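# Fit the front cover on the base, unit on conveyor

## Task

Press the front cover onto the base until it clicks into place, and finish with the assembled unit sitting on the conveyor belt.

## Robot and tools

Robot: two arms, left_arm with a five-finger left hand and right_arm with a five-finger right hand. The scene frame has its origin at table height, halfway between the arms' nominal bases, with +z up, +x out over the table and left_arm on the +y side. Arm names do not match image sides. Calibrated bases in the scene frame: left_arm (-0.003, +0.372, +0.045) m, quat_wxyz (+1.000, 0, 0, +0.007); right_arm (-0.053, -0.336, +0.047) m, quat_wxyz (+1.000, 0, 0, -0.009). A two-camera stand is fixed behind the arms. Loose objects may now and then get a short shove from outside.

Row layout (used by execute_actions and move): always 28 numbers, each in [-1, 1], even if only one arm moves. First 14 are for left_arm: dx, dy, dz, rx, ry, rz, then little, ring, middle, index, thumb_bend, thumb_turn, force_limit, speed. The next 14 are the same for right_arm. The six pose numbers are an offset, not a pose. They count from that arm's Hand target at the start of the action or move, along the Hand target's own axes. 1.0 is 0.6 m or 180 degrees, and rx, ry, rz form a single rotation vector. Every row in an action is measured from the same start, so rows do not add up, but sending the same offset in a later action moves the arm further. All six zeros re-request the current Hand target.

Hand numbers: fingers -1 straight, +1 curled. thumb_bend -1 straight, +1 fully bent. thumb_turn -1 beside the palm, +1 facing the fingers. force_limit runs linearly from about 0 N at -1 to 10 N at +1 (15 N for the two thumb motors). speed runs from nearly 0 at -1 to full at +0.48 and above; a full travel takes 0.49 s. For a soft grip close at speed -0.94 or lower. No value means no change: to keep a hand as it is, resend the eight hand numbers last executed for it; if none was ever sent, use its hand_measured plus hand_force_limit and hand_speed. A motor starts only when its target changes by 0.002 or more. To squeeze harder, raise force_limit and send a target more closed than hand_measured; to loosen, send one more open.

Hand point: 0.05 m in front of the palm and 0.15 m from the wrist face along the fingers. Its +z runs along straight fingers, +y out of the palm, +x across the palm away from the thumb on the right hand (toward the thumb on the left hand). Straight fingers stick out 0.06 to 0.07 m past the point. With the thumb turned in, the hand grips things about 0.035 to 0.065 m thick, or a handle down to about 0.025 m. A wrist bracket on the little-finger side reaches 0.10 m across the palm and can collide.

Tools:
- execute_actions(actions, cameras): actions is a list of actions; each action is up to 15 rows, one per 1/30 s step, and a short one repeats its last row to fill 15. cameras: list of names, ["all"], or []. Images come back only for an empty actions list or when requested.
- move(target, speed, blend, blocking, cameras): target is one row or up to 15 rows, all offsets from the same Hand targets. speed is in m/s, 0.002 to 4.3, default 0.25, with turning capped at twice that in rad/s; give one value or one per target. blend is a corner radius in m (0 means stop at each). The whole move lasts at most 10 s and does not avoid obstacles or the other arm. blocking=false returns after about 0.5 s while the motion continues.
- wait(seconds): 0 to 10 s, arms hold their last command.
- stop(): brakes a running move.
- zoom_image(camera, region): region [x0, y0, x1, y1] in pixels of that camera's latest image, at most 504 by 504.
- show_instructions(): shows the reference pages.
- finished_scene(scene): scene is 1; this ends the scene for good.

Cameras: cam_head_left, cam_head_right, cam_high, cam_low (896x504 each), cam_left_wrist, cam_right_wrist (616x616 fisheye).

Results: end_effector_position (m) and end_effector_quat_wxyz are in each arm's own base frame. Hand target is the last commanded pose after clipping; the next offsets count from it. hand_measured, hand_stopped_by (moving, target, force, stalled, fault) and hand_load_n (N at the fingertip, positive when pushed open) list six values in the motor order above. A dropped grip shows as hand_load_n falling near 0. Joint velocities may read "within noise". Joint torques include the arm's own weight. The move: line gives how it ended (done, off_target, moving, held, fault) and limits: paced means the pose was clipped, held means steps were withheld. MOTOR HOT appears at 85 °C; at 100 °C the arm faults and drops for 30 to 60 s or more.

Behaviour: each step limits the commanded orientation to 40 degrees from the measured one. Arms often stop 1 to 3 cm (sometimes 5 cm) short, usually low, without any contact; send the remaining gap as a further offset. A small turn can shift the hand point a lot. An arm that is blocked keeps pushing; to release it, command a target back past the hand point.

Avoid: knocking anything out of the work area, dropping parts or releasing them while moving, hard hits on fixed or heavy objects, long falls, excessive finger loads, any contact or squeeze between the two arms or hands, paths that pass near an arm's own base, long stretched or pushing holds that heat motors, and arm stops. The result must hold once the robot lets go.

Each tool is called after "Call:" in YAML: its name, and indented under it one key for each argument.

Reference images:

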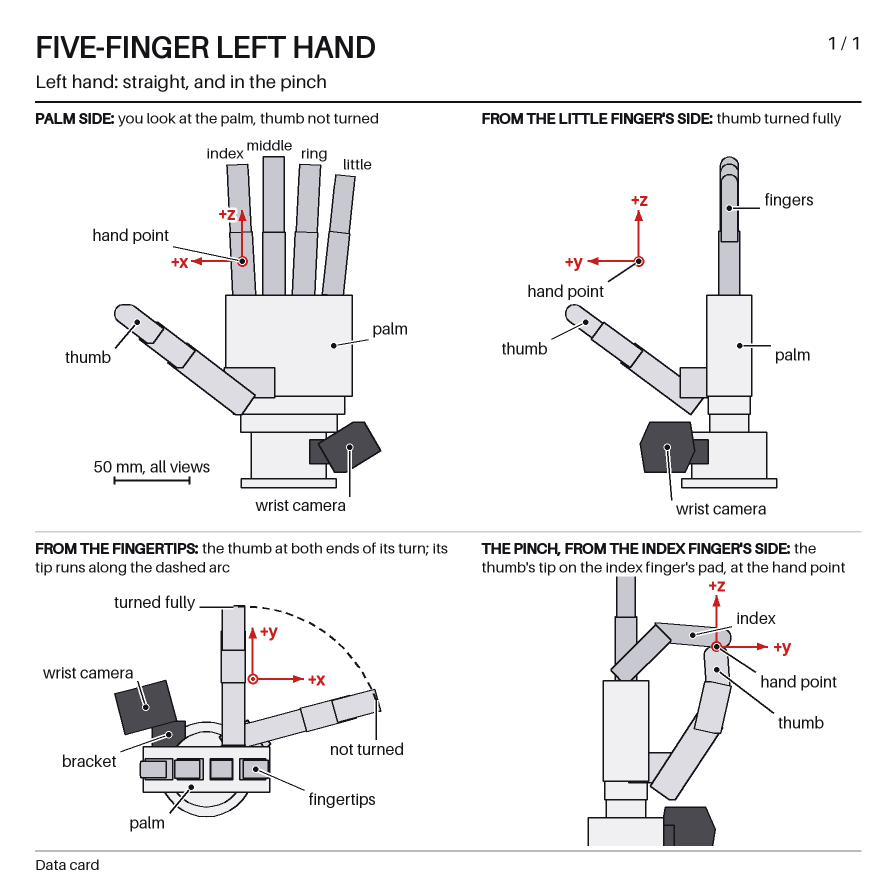

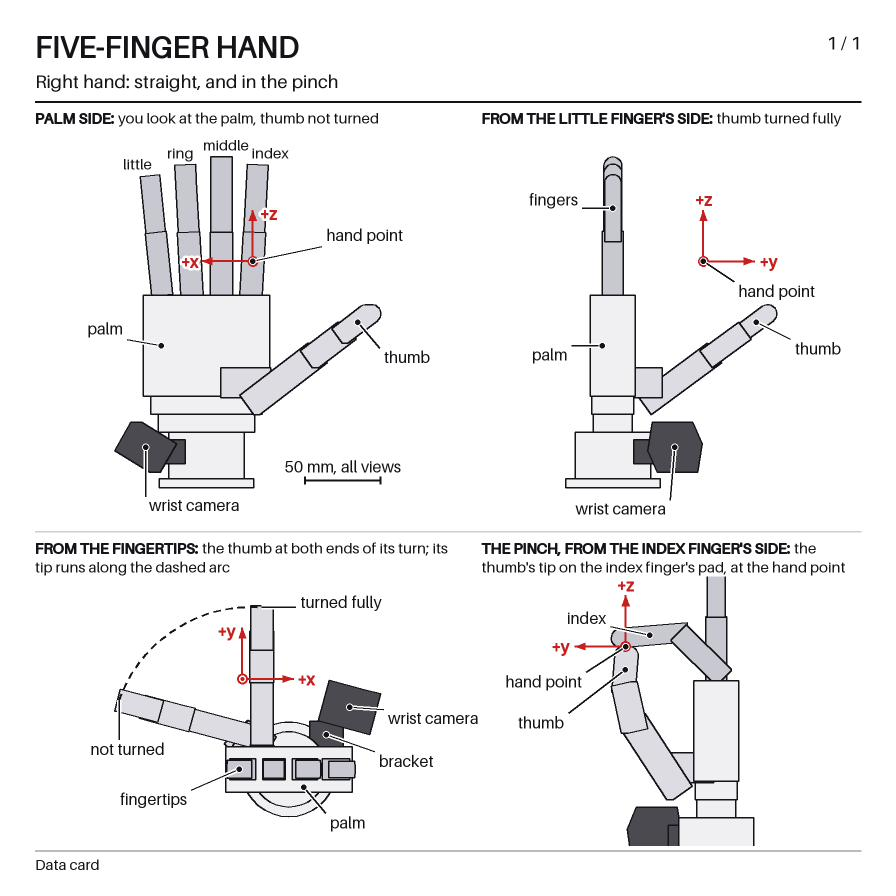

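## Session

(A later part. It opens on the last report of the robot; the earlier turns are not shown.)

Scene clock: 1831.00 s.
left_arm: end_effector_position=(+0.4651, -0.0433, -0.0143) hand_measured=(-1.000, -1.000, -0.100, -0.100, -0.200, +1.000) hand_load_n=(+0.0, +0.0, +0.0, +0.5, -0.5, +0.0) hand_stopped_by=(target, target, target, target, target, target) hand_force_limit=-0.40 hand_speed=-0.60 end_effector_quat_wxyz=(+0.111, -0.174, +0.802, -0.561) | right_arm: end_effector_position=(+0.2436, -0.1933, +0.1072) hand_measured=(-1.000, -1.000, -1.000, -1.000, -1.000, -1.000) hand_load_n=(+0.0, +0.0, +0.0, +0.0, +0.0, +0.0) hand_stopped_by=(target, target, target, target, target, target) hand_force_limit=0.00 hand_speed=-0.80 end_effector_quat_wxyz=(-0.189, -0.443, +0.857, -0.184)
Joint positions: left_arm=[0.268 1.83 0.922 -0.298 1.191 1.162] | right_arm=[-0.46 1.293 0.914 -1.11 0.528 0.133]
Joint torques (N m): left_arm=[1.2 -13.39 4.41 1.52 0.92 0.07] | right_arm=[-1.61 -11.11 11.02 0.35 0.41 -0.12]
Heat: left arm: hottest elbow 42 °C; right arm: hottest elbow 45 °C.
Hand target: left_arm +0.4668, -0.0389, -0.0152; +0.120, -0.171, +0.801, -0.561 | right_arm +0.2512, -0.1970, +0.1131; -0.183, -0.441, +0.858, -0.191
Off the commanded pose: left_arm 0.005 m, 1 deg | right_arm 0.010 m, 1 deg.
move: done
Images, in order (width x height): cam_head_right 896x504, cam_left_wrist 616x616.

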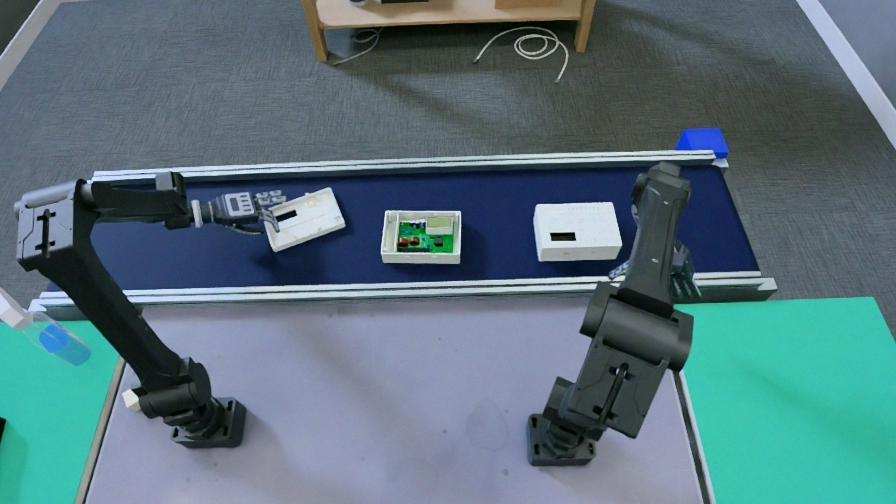

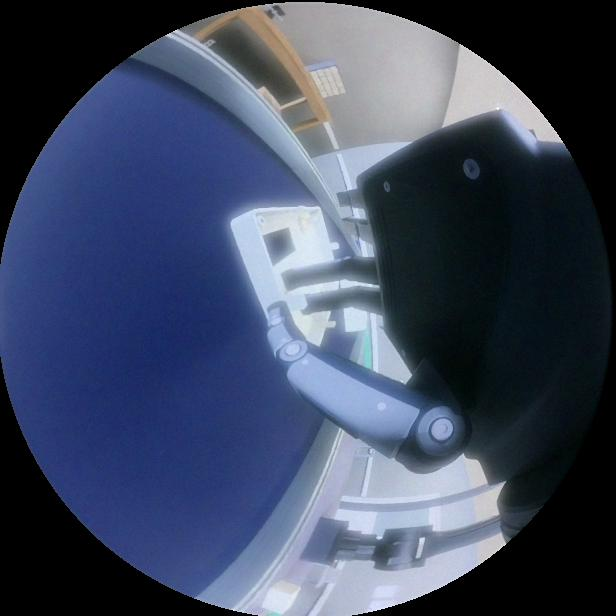

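Call:
move:
  target: [0,0.0031,0.0011,0,0,0,-1,-1,0.6,0.6,-0.2,1,-0.5,-0.9,0,0,0,0,0,0,-1,-1,-1,-1,-1,-1,0,-0.8]
  cameras: ["cam_head_right","cam_left_wrist"]
  speed: 0.06

Call:
zoom_image:
  camera: "cam_left_wrist"
  region: [190, 190, 330, 370]

Call:
zoom_image:
  camera: "cam_head_right"
  region: [240, 190, 310, 260]

Scene clock: 1844.93 s.
left_arm: end_effector_position=(+0.4660, -0.0432, -0.0145) hand_measured=(-1.000, -1.000, +0.194, +0.262, -0.200, +1.000) hand_load_n=(+0.0, +0.0, +3.5, +2.5, +2.5, -1.5) hand_stopped_by=(target, target, force, force, target, target) hand_force_limit=-0.50 hand_speed=-0.90 end_effector_quat_wxyz=(+0.113, -0.172, +0.802, -0.561) | right_arm: end_effector_position=(+0.2436, -0.1933, +0.1072) hand_measured=(-1.000, -1.000, -1.000, -1.000, -1.000, -1.000) hand_load_n=(+0.0, +0.0, +0.0, +0.0, +0.0, +0.0) hand_stopped_by=(target, target, target, target, target, target) hand_force_limit=0.00 hand_speed=-0.80 end_effector_quat_wxyz=(-0.189, -0.443, +0.857, -0.184)
Joint positions: left_arm=[0.268 1.831 0.922 -0.292 1.193 1.163] | right_arm=[-0.46 1.293 0.914 -1.11 0.528 0.133]
Joint torques (N m): left_arm=[1.32 -13.22 4.31 1.54 0.86 0.1] | right_arm=[-1.73 -11.11 11.08 0.4 0.41 -0.12]
Heat: left arm: hottest elbow 41 °C; right arm: hottest elbow 45 °C.
Hand target: left_arm +0.4668, -0.0389, -0.0171; +0.120, -0.171, +0.801, -0.561 | right_arm +0.2512, -0.1970, +0.1131; -0.183, -0.441, +0.858, -0.191
Off the commanded pose: left_arm 0.005 m, 1 deg | right_arm 0.010 m, 1 deg.
move: done
Images, in order (width x height): cam_head_right 896x504, cam_left_wrist 616x616.

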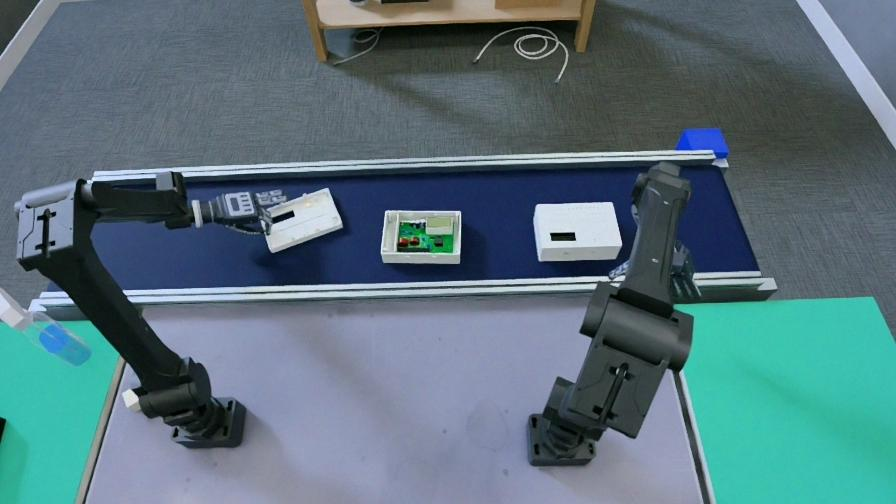

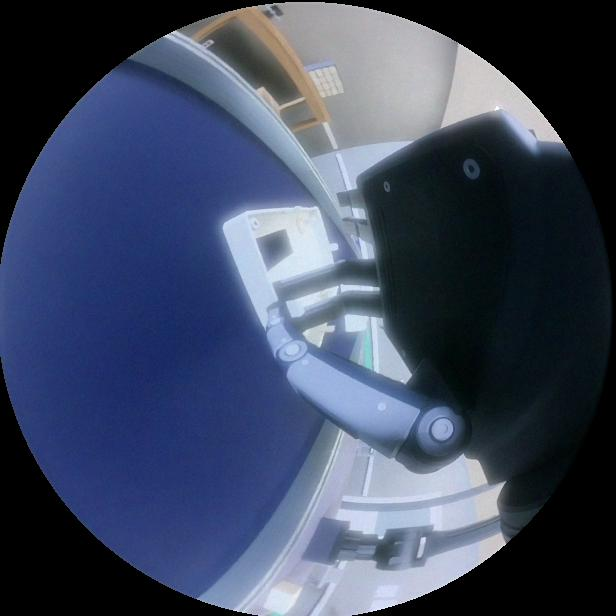

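Scaled by 2.800 from the camera's 616x616 image, which has a finer 880x880 frame.

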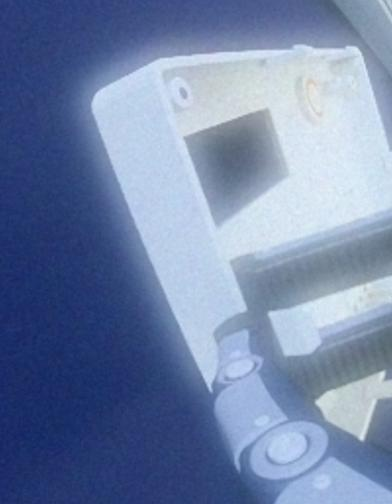

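Scaled by 7.200 from the camera's 896x504 image, which has a finer 1280x720 frame.

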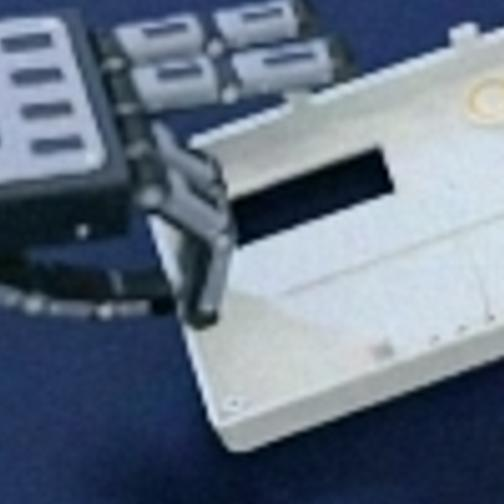

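Call:
move:
  target: [0,0,0,0,0,0,-1,-1,0.7,0.7,-0.2,1,0.0,-0.9,0,0,0,0,0,0,-1,-1,-1,-1,-1,-1,0,-0.8]
  cameras: ["cam_left_wrist"]

Call:
zoom_image:
  camera: "cam_left_wrist"
  region: [190, 190, 330, 370]

Scene clock: 1852.73 s.
left_arm: end_effector_position=(+0.4661, -0.0437, -0.0138) hand_measured=(-1.000, -1.000, +0.202, +0.296, -0.202, +1.000) hand_load_n=(+0.0, +0.0, +3.5, +6.0, +4.0, -1.5) hand_stopped_by=(target, target, force, force, target, target) hand_force_limit=0.00 hand_speed=-0.90 end_effector_quat_wxyz=(+0.113, -0.171, +0.800, -0.563) | right_arm: end_effector_position=(+0.2436, -0.1933, +0.1072) hand_measured=(-1.000, -1.000, -1.000, -1.000, -1.000, -1.000) hand_load_n=(+0.0, +0.0, +0.0, +0.0, +0.0, +0.0) hand_stopped_by=(target, target, target, target, target, target) hand_force_limit=0.00 hand_speed=-0.80 end_effector_quat_wxyz=(-0.189, -0.443, +0.857, -0.184)
Joint positions: left_arm=[0.268 1.831 0.922 -0.291 1.197 1.163] | right_arm=[-0.46 1.293 0.914 -1.11 0.528 0.133]
Joint torques (N m): left_arm=[1.49 -13.39 4.27 1.5 0.68 0.1] | right_arm=[-1.61 -11.05 11.07 0.4 0.41 -0.12]
Heat: left arm: hottest elbow 41 °C; right arm: hottest elbow 45 °C.
Hand target: left_arm +0.4668, -0.0389, -0.0171; +0.120, -0.171, +0.801, -0.561 | right_arm +0.2512, -0.1970, +0.1131; -0.183, -0.441, +0.858, -0.191
Off the commanded pose: left_arm 0.006 m, 1 deg | right_arm 0.010 m, 1 deg.
move: done
Images, in order (width x height): cam_left_wrist 616x616.

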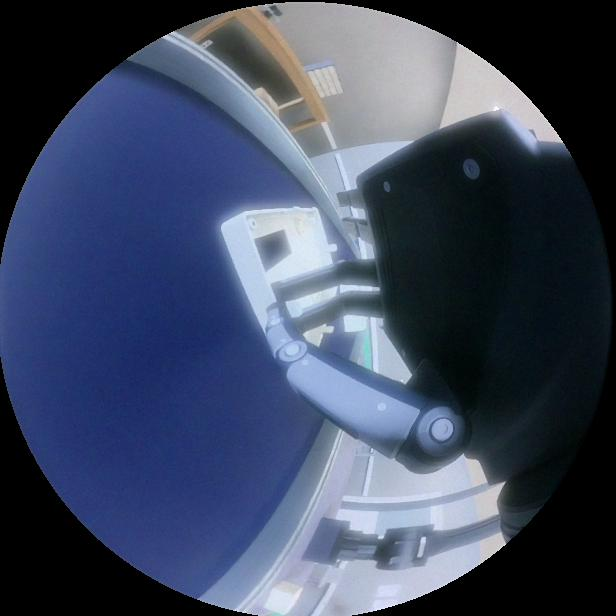

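Scaled by 2.800 from the camera's 616x616 image, which has a finer 880x880 frame.

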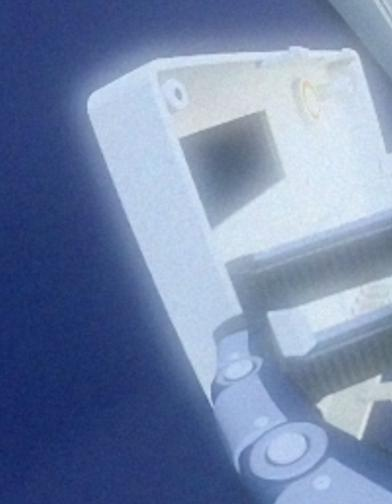

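Call:
move:
  target: [-0.0197,-0.0955,0.0028,-0.0556,0,0,-1,-1,0.7,0.7,-0.2,1,0.0,-0.9,0,0,0,0,0,0,-1,-1,-1,-1,-1,-1,0,-0.8]
  cameras: ["cam_left_wrist","cam_low"]
  speed: 0.04

Call:
zoom_image:
  camera: "cam_low"
  region: [400, 240, 510, 320]

Call:
zoom_image:
  camera: "cam_left_wrist"
  region: [190, 190, 330, 370]

Scene clock: 1866.97 s.
left_arm: end_effector_position=(+0.4640, -0.0532, +0.0139) hand_measured=(-1.000, -1.000, +0.202, +0.296, -0.202, +1.000) hand_load_n=(+0.0, +0.0, +0.0, +3.0, +2.0, -4.0) hand_stopped_by=(target, target, force, force, target, target) hand_force_limit=0.00 hand_speed=-0.90 end_effector_quat_wxyz=(+0.084, -0.196, +0.846, -0.488) | right_arm: end_effector_position=(+0.2436, -0.1933, +0.1072) hand_measured=(-1.000, -1.000, -1.000, -1.000, -1.000, -1.000) hand_load_n=(+0.0, +0.0, +0.0, +0.0, +0.0, +0.0) hand_stopped_by=(target, target, target, target, target, target) hand_force_limit=0.00 hand_speed=-0.80 end_effector_quat_wxyz=(-0.189, -0.443, +0.857, -0.184)
Joint positions: left_arm=[0.195 1.727 0.975 -0.491 1.003 1.13] | right_arm=[-0.46 1.293 0.914 -1.11 0.528 0.133]
Joint torques (N m): left_arm=[-0.38 -14.62 8.61 0.65 0.7 -0.11] | right_arm=[-1.49 -11.05 11.07 0.38 0.4 -0.12]
Heat: left arm: hottest elbow 40 °C; right arm: hottest elbow 45 °C.
Hand target: left_arm +0.4863, -0.0532, +0.0361; +0.105, -0.181, +0.847, -0.489 | right_arm +0.2512, -0.1970, +0.1131; -0.183, -0.441, +0.858, -0.191
Off the commanded pose: left_arm 0.031 m, 3 deg | right_arm 0.010 m, 1 deg.
move: off_target (left_arm)
Images, in order (width x height): cam_low 896x504, cam_left_wrist 616x616.

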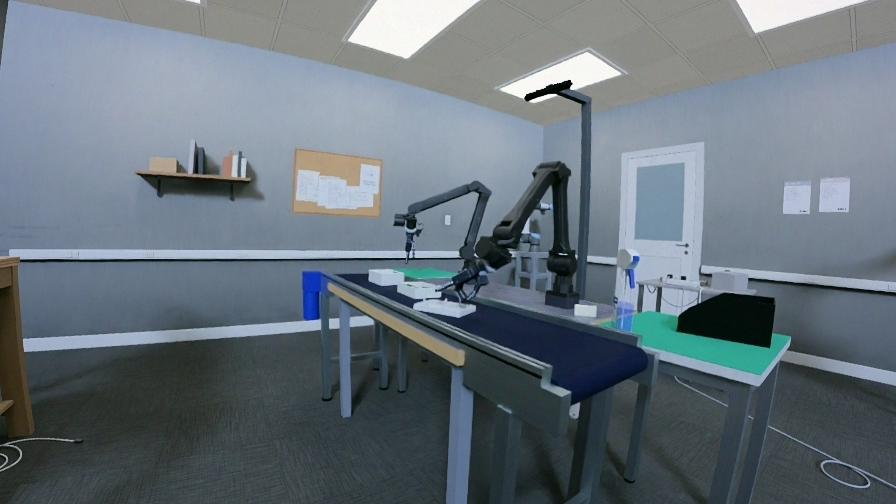

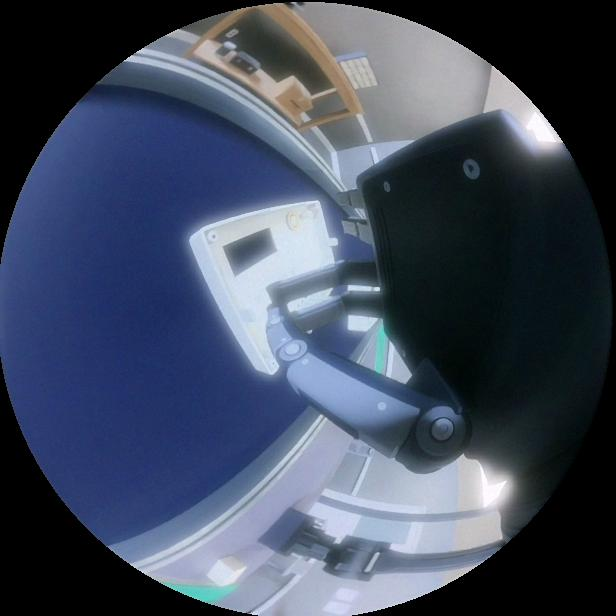

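Scaled by 4.582 from the camera's 896x504 image, which has a finer 1280x720 frame.

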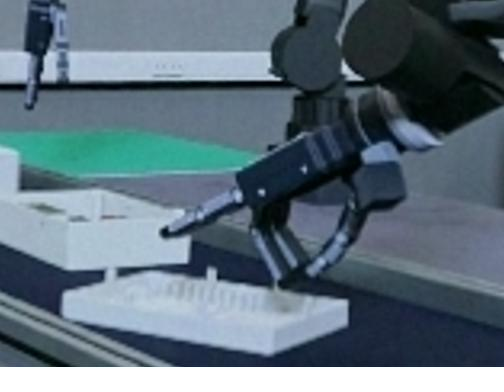

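Scaled by 2.800 from the camera's 616x616 image, which has a finer 880x880 frame.

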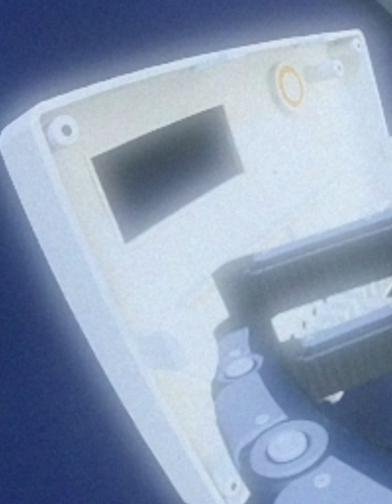

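Call:
move:
  target: [0,-0.05,-0.03,0,0,0,-1,-1,-0.1,-0.1,-0.2,1,-0.4,-0.6,0,0,0,0,0,0,-1,-1,-1,-1,-1,-1,0,-0.8]
  cameras: ["cam_head_right","cam_left_wrist","cam_head_left"]
  speed: 0.1

Call:
zoom_image:
  camera: "cam_left_wrist"
  region: [190, 190, 330, 370]

Call:
zoom_image:
  camera: "cam_head_right"
  region: [240, 170, 380, 270]

Scene clock: 1884.97 s.
left_arm: end_effector_position=(+0.4665, -0.0527, +0.0510) hand_measured=(-1.000, -1.000, -0.100, -0.100, -0.200, +1.000) hand_load_n=(+0.0, +0.0, +0.0, +0.0, +0.0, +0.0) hand_stopped_by=(target, target, target, target, target, target) hand_force_limit=-0.40 hand_speed=-0.60 end_effector_quat_wxyz=(+0.087, -0.194, +0.846, -0.488) | right_arm: end_effector_position=(+0.2436, -0.1933, +0.1072) hand_measured=(-1.000, -1.000, -1.000, -1.000, -1.000, -1.000) hand_load_n=(+0.0, +0.0, +0.0, +0.0, +0.0, +0.0) hand_stopped_by=(target, target, target, target, target, target) hand_force_limit=0.00 hand_speed=-0.80 end_effector_quat_wxyz=(-0.189, -0.443, +0.857, -0.184)
Joint positions: left_arm=[0.195 1.662 1.012 -0.586 1.003 1.13] | right_arm=[-0.46 1.293 0.914 -1.11 0.528 0.133]
Joint torques (N m): left_arm=[-0.26 -13.86 8.95 0.64 0.7 -0.07] | right_arm=[-1.67 -11.16 11.06 0.38 0.4 -0.11]
Heat: left arm: hottest elbow 43 °C; right arm: hottest elbow 45 °C.
Hand target: left_arm +0.4861, -0.0527, +0.0712; +0.105, -0.181, +0.847, -0.489 | right_arm +0.2512, -0.1970, +0.1131; -0.183, -0.441, +0.858, -0.191
Off the commanded pose: left_arm 0.028 m, 3 deg | right_arm 0.010 m, 1 deg.
move: off_target (left_arm)
Images, in order (width x height): cam_head_left 896x504, cam_head_right 896x504, cam_left_wrist 616x616.

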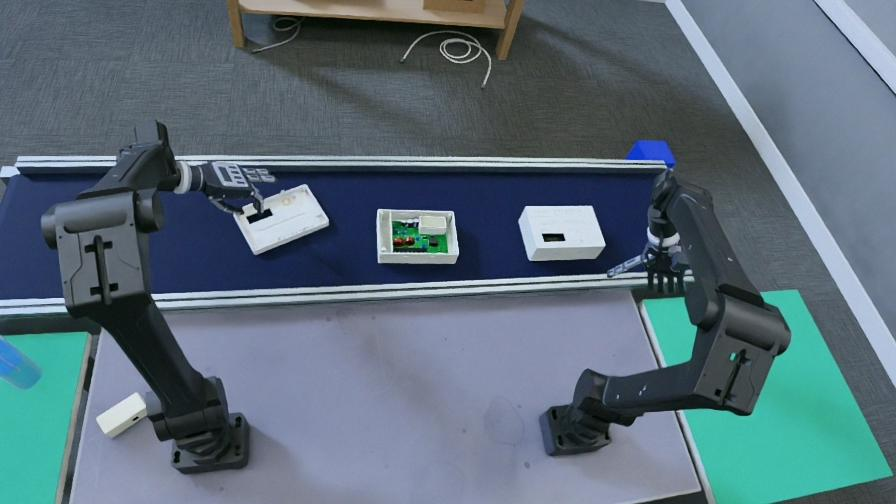

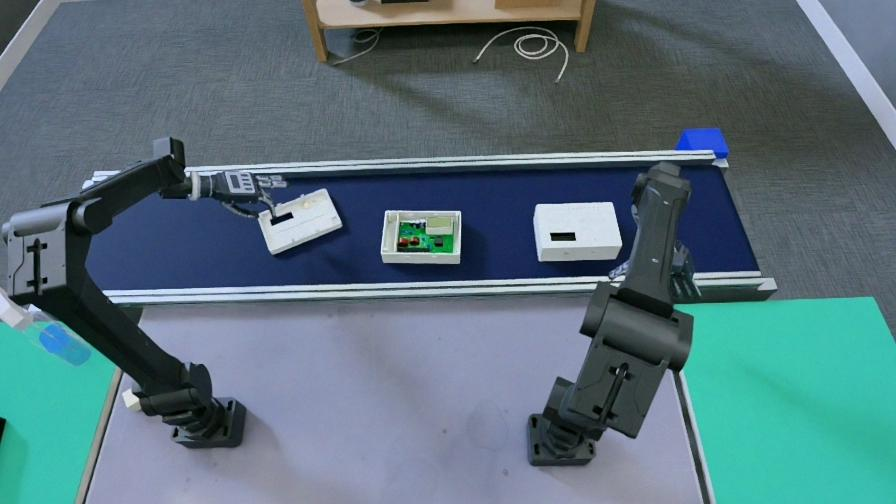

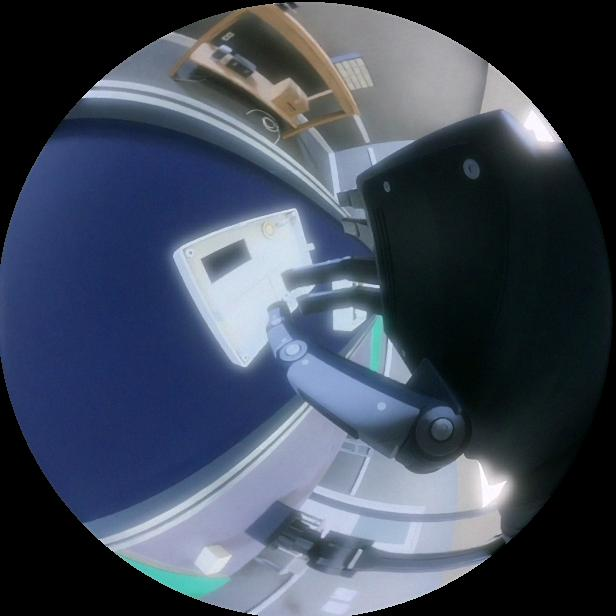

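Scaled by 2.800 from the camera's 616x616 image, which has a finer 880x880 frame.

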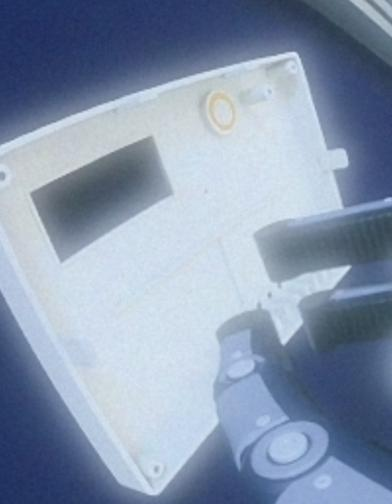

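Scaled by 3.600 from the camera's 896x504 image, which has a finer 1280x720 frame.

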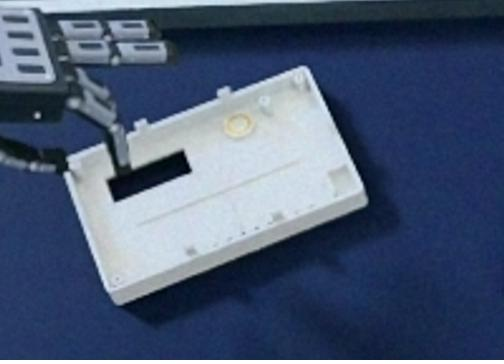

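Call:
move:
  target:
    - [0.0302,0.0818,-0.005,0,0,0,-1,-1,-0.1,-0.1,-0.2,1,-0.4,-0.6,0,0,0,0,0,0,-1,-1,-1,-1,-1,-1,0,-0.8]
    - [0.0302,0.1308,0.0233,0,0,0,-1,-1,-0.1,-0.1,-0.2,1,-0.4,-0.6,0,0,0,0,0,0,-1,-1,-1,-1,-1,-1,0,-0.8]
  cameras: ["cam_head_right","cam_left_wrist"]
  speed: 0.08

Call:
zoom_image:
  camera: "cam_left_wrist"
  region: [190, 190, 330, 370]

Call:
zoom_image:
  camera: "cam_head_right"
  region: [240, 190, 310, 260]

Scene clock: 1907.37 s.
left_arm: end_effector_position=(+0.4545, -0.0396, -0.0059) hand_measured=(-1.000, -1.000, -0.100, -0.100, -0.200, +1.000) hand_load_n=(+0.0, +0.0, +0.5, +0.0, +0.0, +0.0) hand_stopped_by=(target, target, target, target, target, target) hand_force_limit=-0.40 hand_speed=-0.60 end_effector_quat_wxyz=(+0.093, -0.186, +0.847, -0.488) | right_arm: end_effector_position=(+0.2436, -0.1933, +0.1072) hand_measured=(-1.000, -1.000, -1.000, -1.000, -1.000, -1.000) hand_load_n=(+0.0, +0.0, +0.0, +0.0, +0.0, +0.0) hand_stopped_by=(target, target, target, target, target, target) hand_force_limit=0.00 hand_speed=-0.80 end_effector_quat_wxyz=(-0.189, -0.443, +0.857, -0.184)
Joint positions: left_arm=[0.229 1.752 0.943 -0.472 1.015 1.206] | right_arm=[-0.46 1.293 0.914 -1.11 0.528 0.133]
Joint torques (N m): left_arm=[1.14 -13.57 4.94 1.47 0.89 0.09] | right_arm=[-1.79 -11.11 11.06 0.39 0.41 -0.12]
Heat: left arm: hottest elbow 43 °C; right arm: hottest elbow 45 °C.
Hand target: left_arm +0.4585, -0.0354, -0.0039; +0.105, -0.181, +0.847, -0.489 | right_arm +0.2512, -0.1970, +0.1131; -0.183, -0.441, +0.858, -0.191
Off the commanded pose: left_arm 0.006 m, 1 deg | right_arm 0.010 m, 1 deg.
move: done
Images, in order (width x height): cam_head_right 896x504, cam_left_wrist 616x616.

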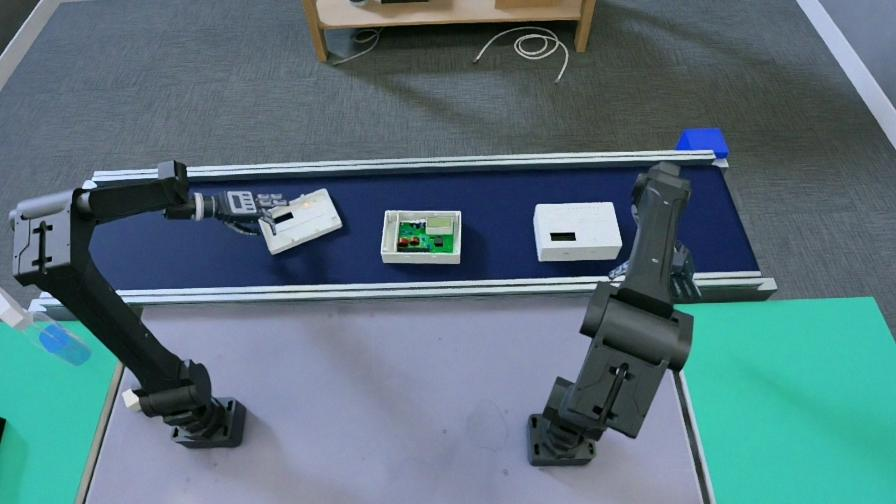

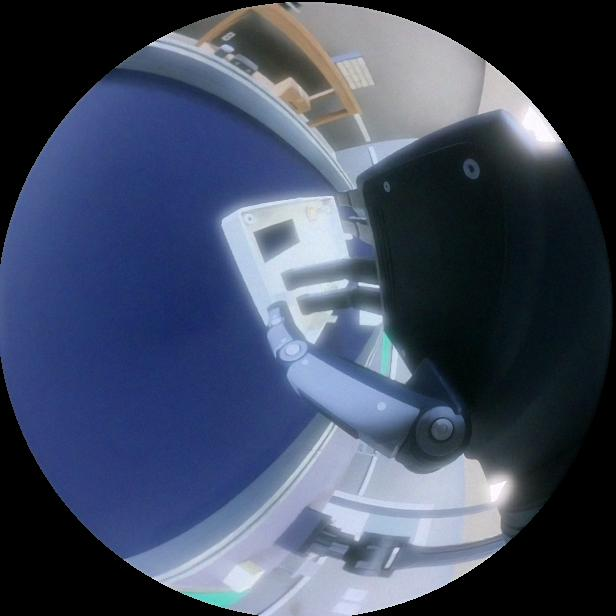

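Scaled by 2.800 from the camera's 616x616 image, which has a finer 880x880 frame.

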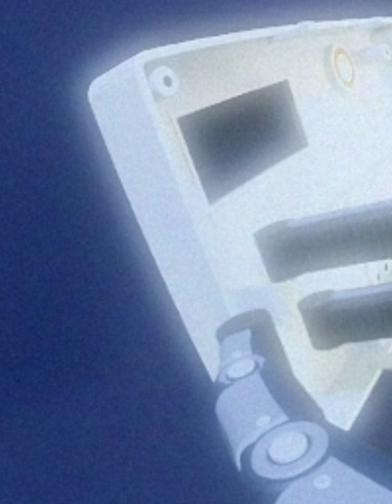

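Scaled by 7.200 from the camera's 896x504 image, which has a finer 1280x720 frame.

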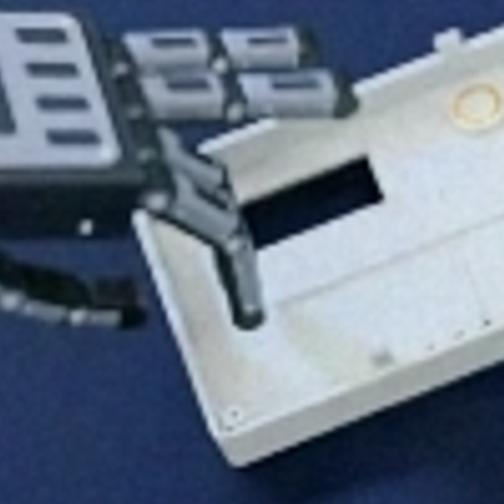

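Call:
move:
  target: [0,0.0188,0.0108,0,0,0,-1,-1,0.0,0.0,-0.2,1,-0.4,-0.6,0,0,0,0,0,0,-1,-1,-1,-1,-1,-1,0,-0.8]
  speed: 0.06

Call:
move:
  target: [0,0,0,0,0,0,-1,-1,0.6,0.6,-0.2,1,-0.5,-0.9,0,0,0,0,0,0,-1,-1,-1,-1,-1,-1,0,-0.8]
  cameras: ["cam_head_right","cam_left_wrist"]
  speed: 0.06

Call:
zoom_image:
  camera: "cam_left_wrist"
  region: [190, 190, 330, 370]

Call:
zoom_image:
  camera: "cam_head_right"
  region: [240, 190, 310, 260]

Scene clock: 1918.17 s.
left_arm: end_effector_position=(+0.4562, -0.0392, -0.0155) hand_measured=(-1.000, -1.000, +0.000, +0.000, -0.200, +1.000) hand_load_n=(+0.0, +0.0, +0.0, +0.0, +0.0, +0.5) hand_stopped_by=(target, target, target, target, target, target) hand_force_limit=-0.40 hand_speed=-0.60 end_effector_quat_wxyz=(+0.097, -0.184, +0.848, -0.488) | right_arm: end_effector_position=(+0.2436, -0.1933, +0.1072) hand_measured=(-1.000, -1.000, -1.000, -1.000, -1.000, -1.000) hand_load_n=(+0.0, +0.0, +0.0, +0.0, +0.0, +0.0) hand_stopped_by=(target, target, target, target, target, target) hand_force_limit=0.00 hand_speed=-0.80 end_effector_quat_wxyz=(-0.189, -0.443, +0.857, -0.184)
Joint positions: left_arm=[0.229 1.772 0.937 -0.437 1.015 1.206] | right_arm=[-0.46 1.293 0.914 -1.11 0.528 0.133]
Joint torques (N m): left_arm=[1.14 -12.92 4.64 1.47 0.88 0.07] | right_arm=[-1.67 -10.99 11.04 0.36 0.4 -0.12]
Heat: left arm: hottest elbow 43 °C; right arm: hottest elbow 45 °C.
Hand target: left_arm +0.4585, -0.0354, -0.0168; +0.105, -0.181, +0.847, -0.489 | right_arm +0.2512, -0.1970, +0.1131; -0.183, -0.441, +0.858, -0.191
Off the commanded pose: left_arm 0.005 m, 1 deg | right_arm 0.010 m, 1 deg.
move: done

Scene clock: 1919.33 s.
left_arm: end_effector_position=(+0.4566, -0.0391, -0.0154) hand_measured=(-1.000, -1.000, +0.192, +0.250, -0.202, +1.000) hand_load_n=(+0.0, +0.0, +4.5, +1.0, +2.5, -0.5) hand_stopped_by=(target, target, force, force, target, target) hand_force_limit=-0.50 hand_speed=-0.90 end_effector_quat_wxyz=(+0.098, -0.183, +0.847, -0.489) | right_arm: end_effector_position=(+0.2436, -0.1933, +0.1072) hand_measured=(-1.000, -1.000, -1.000, -1.000, -1.000, -1.000) hand_load_n=(+0.0, +0.0, +0.0, +0.0, +0.0, +0.0) hand_stopped_by=(target, target, target, target, target, target) hand_force_limit=0.00 hand_speed=-0.80 end_effector_quat_wxyz=(-0.189, -0.443, +0.857, -0.184)
Joint positions: left_arm=[0.229 1.772 0.937 -0.435 1.016 1.206] | right_arm=[-0.46 1.293 0.914 -1.11 0.528 0.133]
Joint torques (N m): left_arm=[1.2 -12.92 4.78 1.43 0.86 0.08] | right_arm=[-1.67 -10.99 11.06 0.38 0.4 -0.12]
Heat: left arm: hottest elbow 43 °C; right arm: hottest elbow 45 °C.
Hand target: left_arm +0.4585, -0.0354, -0.0168; +0.105, -0.181, +0.847, -0.489 | right_arm +0.2512, -0.1970, +0.1131; -0.183, -0.441, +0.858, -0.191
Off the commanded pose: left_arm 0.004 m, 1 deg | right_arm 0.010 m, 1 deg.
move: done
Images, in order (width x height): cam_head_right 896x504, cam_left_wrist 616x616.

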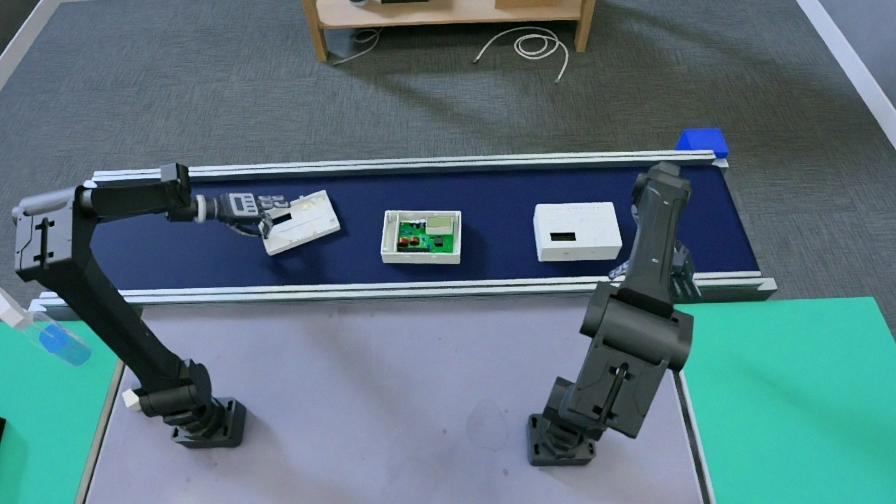

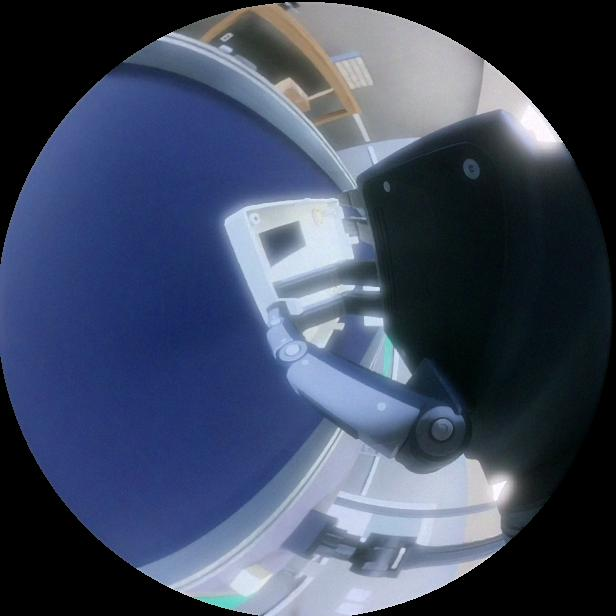

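Scaled by 2.800 from the camera's 616x616 image, which has a finer 880x880 frame.

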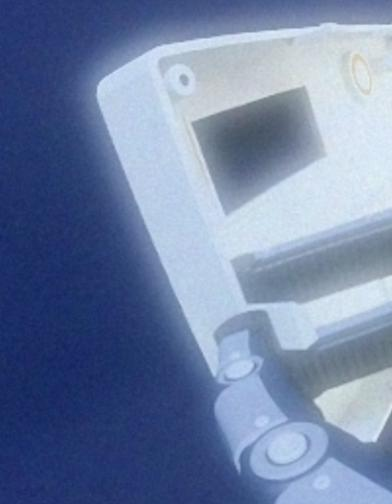

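Scaled by 7.200 from the camera's 896x504 image, which has a finer 1280x720 frame.

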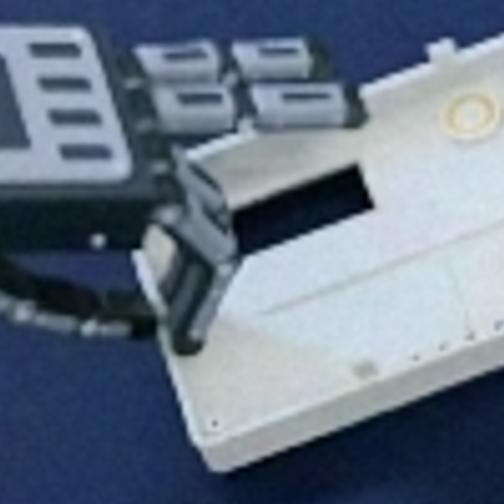

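Call:
move:
  target: [0,0,0,0,0,0,-1,-1,0.7,0.7,-0.2,1,0.0,-0.9,0,0,0,0,0,0,-1,-1,-1,-1,-1,-1,0,-0.8]

Call:
move:
  target: [0,-0.0361,-0.0208,0,0,0,-1,-1,0.7,0.7,-0.2,1,0.0,-0.9,0,0,0,0,0,0,-1,-1,-1,-1,-1,-1,0,-0.8]
  cameras: ["cam_head_right","cam_left_wrist","cam_low"]
  speed: 0.04

Call:
zoom_image:
  camera: "cam_left_wrist"
  region: [190, 190, 330, 370]

Call:
zoom_image:
  camera: "cam_low"
  region: [400, 240, 510, 320]

Scene clock: 1935.27 s.
left_arm: end_effector_position=(+0.4568, -0.0399, -0.0147) hand_measured=(-1.000, -1.000, +0.200, +0.294, -0.202, +1.000) hand_load_n=(+0.0, +0.0, +3.5, +5.5, +3.0, +0.0) hand_stopped_by=(target, target, force, force, target, target) hand_force_limit=0.00 hand_speed=-0.90 end_effector_quat_wxyz=(+0.098, -0.182, +0.846, -0.491) | right_arm: end_effector_position=(+0.2436, -0.1933, +0.1072) hand_measured=(-1.000, -1.000, -1.000, -1.000, -1.000, -1.000) hand_load_n=(+0.0, +0.0, +0.0, +0.0, +0.0, +0.0) hand_stopped_by=(target, target, target, target, target, target) hand_force_limit=0.00 hand_speed=-0.80 end_effector_quat_wxyz=(-0.189, -0.443, +0.857, -0.184)
Joint positions: left_arm=[0.229 1.772 0.937 -0.434 1.021 1.206] | right_arm=[-0.46 1.293 0.914 -1.11 0.528 0.133]
Joint torques (N m): left_arm=[1.03 -13.04 4.83 1.35 0.64 0.06] | right_arm=[-1.61 -10.99 11.11 0.43 0.4 -0.11]
Heat: left arm: hottest elbow 43 °C; right arm: hottest elbow 45 °C.
Hand target: left_arm +0.4586, -0.0354, -0.0168; +0.105, -0.181, +0.847, -0.489 | right_arm +0.2512, -0.1970, +0.1131; -0.183, -0.441, +0.858, -0.191
Off the commanded pose: left_arm 0.005 m, 1 deg | right_arm 0.010 m, 1 deg.
move: done

Scene clock: 1936.27 s.
left_arm: end_effector_position=(+0.4513, -0.0409, -0.0022) hand_measured=(-1.000, -1.000, +0.200, +0.294, -0.202, +1.000) hand_load_n=(+0.0, +0.0, +0.0, +5.5, +2.5, -0.5) hand_stopped_by=(target, target, force, force, target, target) hand_force_limit=0.00 hand_speed=-0.90 end_effector_quat_wxyz=(+0.092, -0.186, +0.847, -0.490) | right_arm: end_effector_position=(+0.2436, -0.1933, +0.1072) hand_measured=(-1.000, -1.000, -1.000, -1.000, -1.000, -1.000) hand_load_n=(+0.0, +0.0, +0.0, +0.0, +0.0, +0.0) hand_stopped_by=(target, target, target, target, target, target) hand_force_limit=0.00 hand_speed=-0.80 end_effector_quat_wxyz=(-0.189, -0.443, +0.857, -0.184)
Joint positions: left_arm=[0.229 1.74 0.937 -0.481 1.019 1.206] | right_arm=[-0.46 1.293 0.914 -1.11 0.528 0.133]
Joint torques (N m): left_arm=[1.32 -14.39 5.87 0.54 0.73 0.07] | right_arm=[-1.61 -11.11 11.08 0.39 0.4 -0.12]
Heat: left arm: hottest elbow 43 °C; right arm: hottest elbow 45 °C.
Hand target: left_arm +0.4585, -0.0354, +0.0081; +0.105, -0.181, +0.847, -0.489 | right_arm +0.2512, -0.1970, +0.1131; -0.183, -0.441, +0.858, -0.191
Off the commanded pose: left_arm 0.014 m, 2 deg | right_arm 0.010 m, 1 deg.
move: off_target (left_arm)
Images, in order (width x height): cam_head_right 896x504, cam_low 896x504, cam_left_wrist 616x616.

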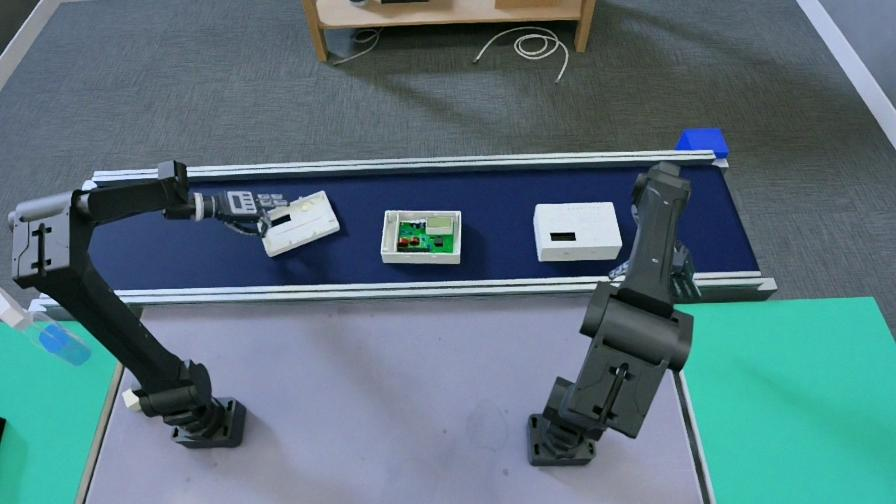

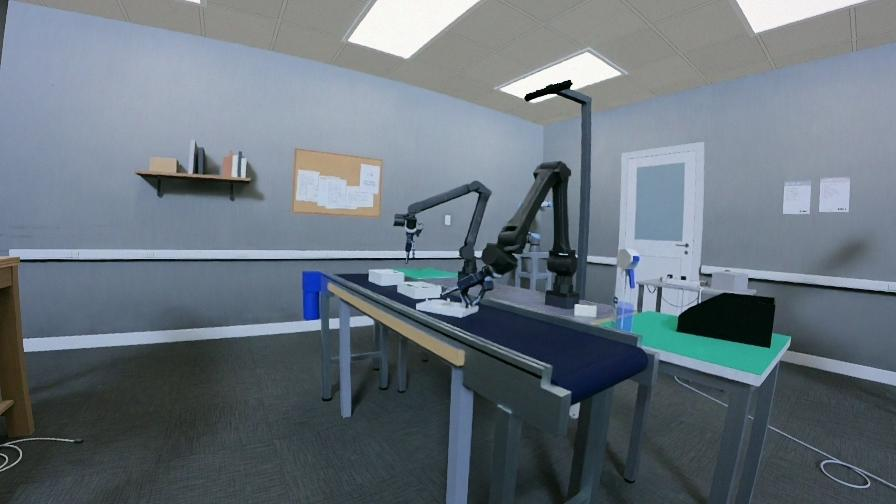

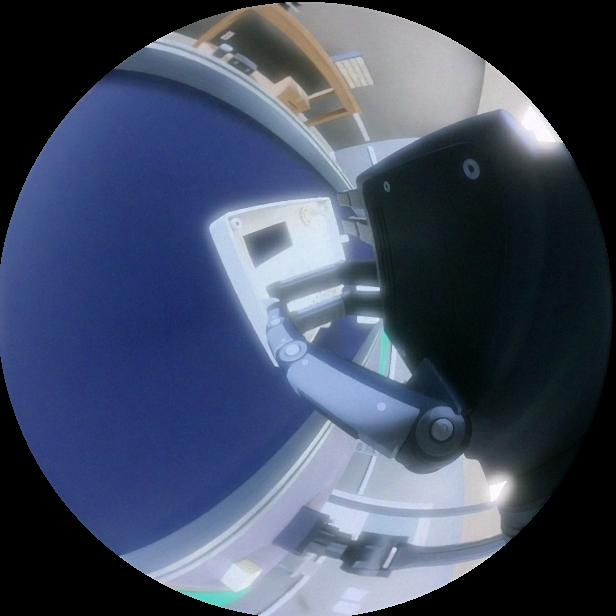

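Scaled by 2.800 from the camera's 616x616 image, which has a finer 880x880 frame.

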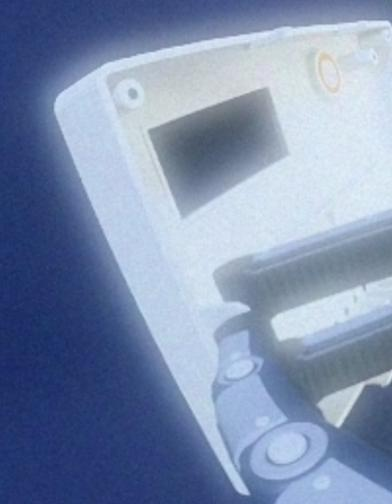

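Scaled by 4.582 from the camera's 896x504 image, which has a finer 1280x720 frame.

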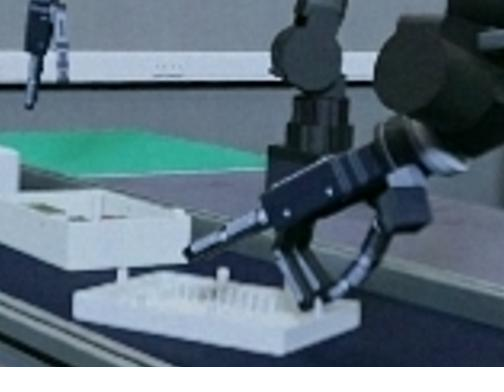

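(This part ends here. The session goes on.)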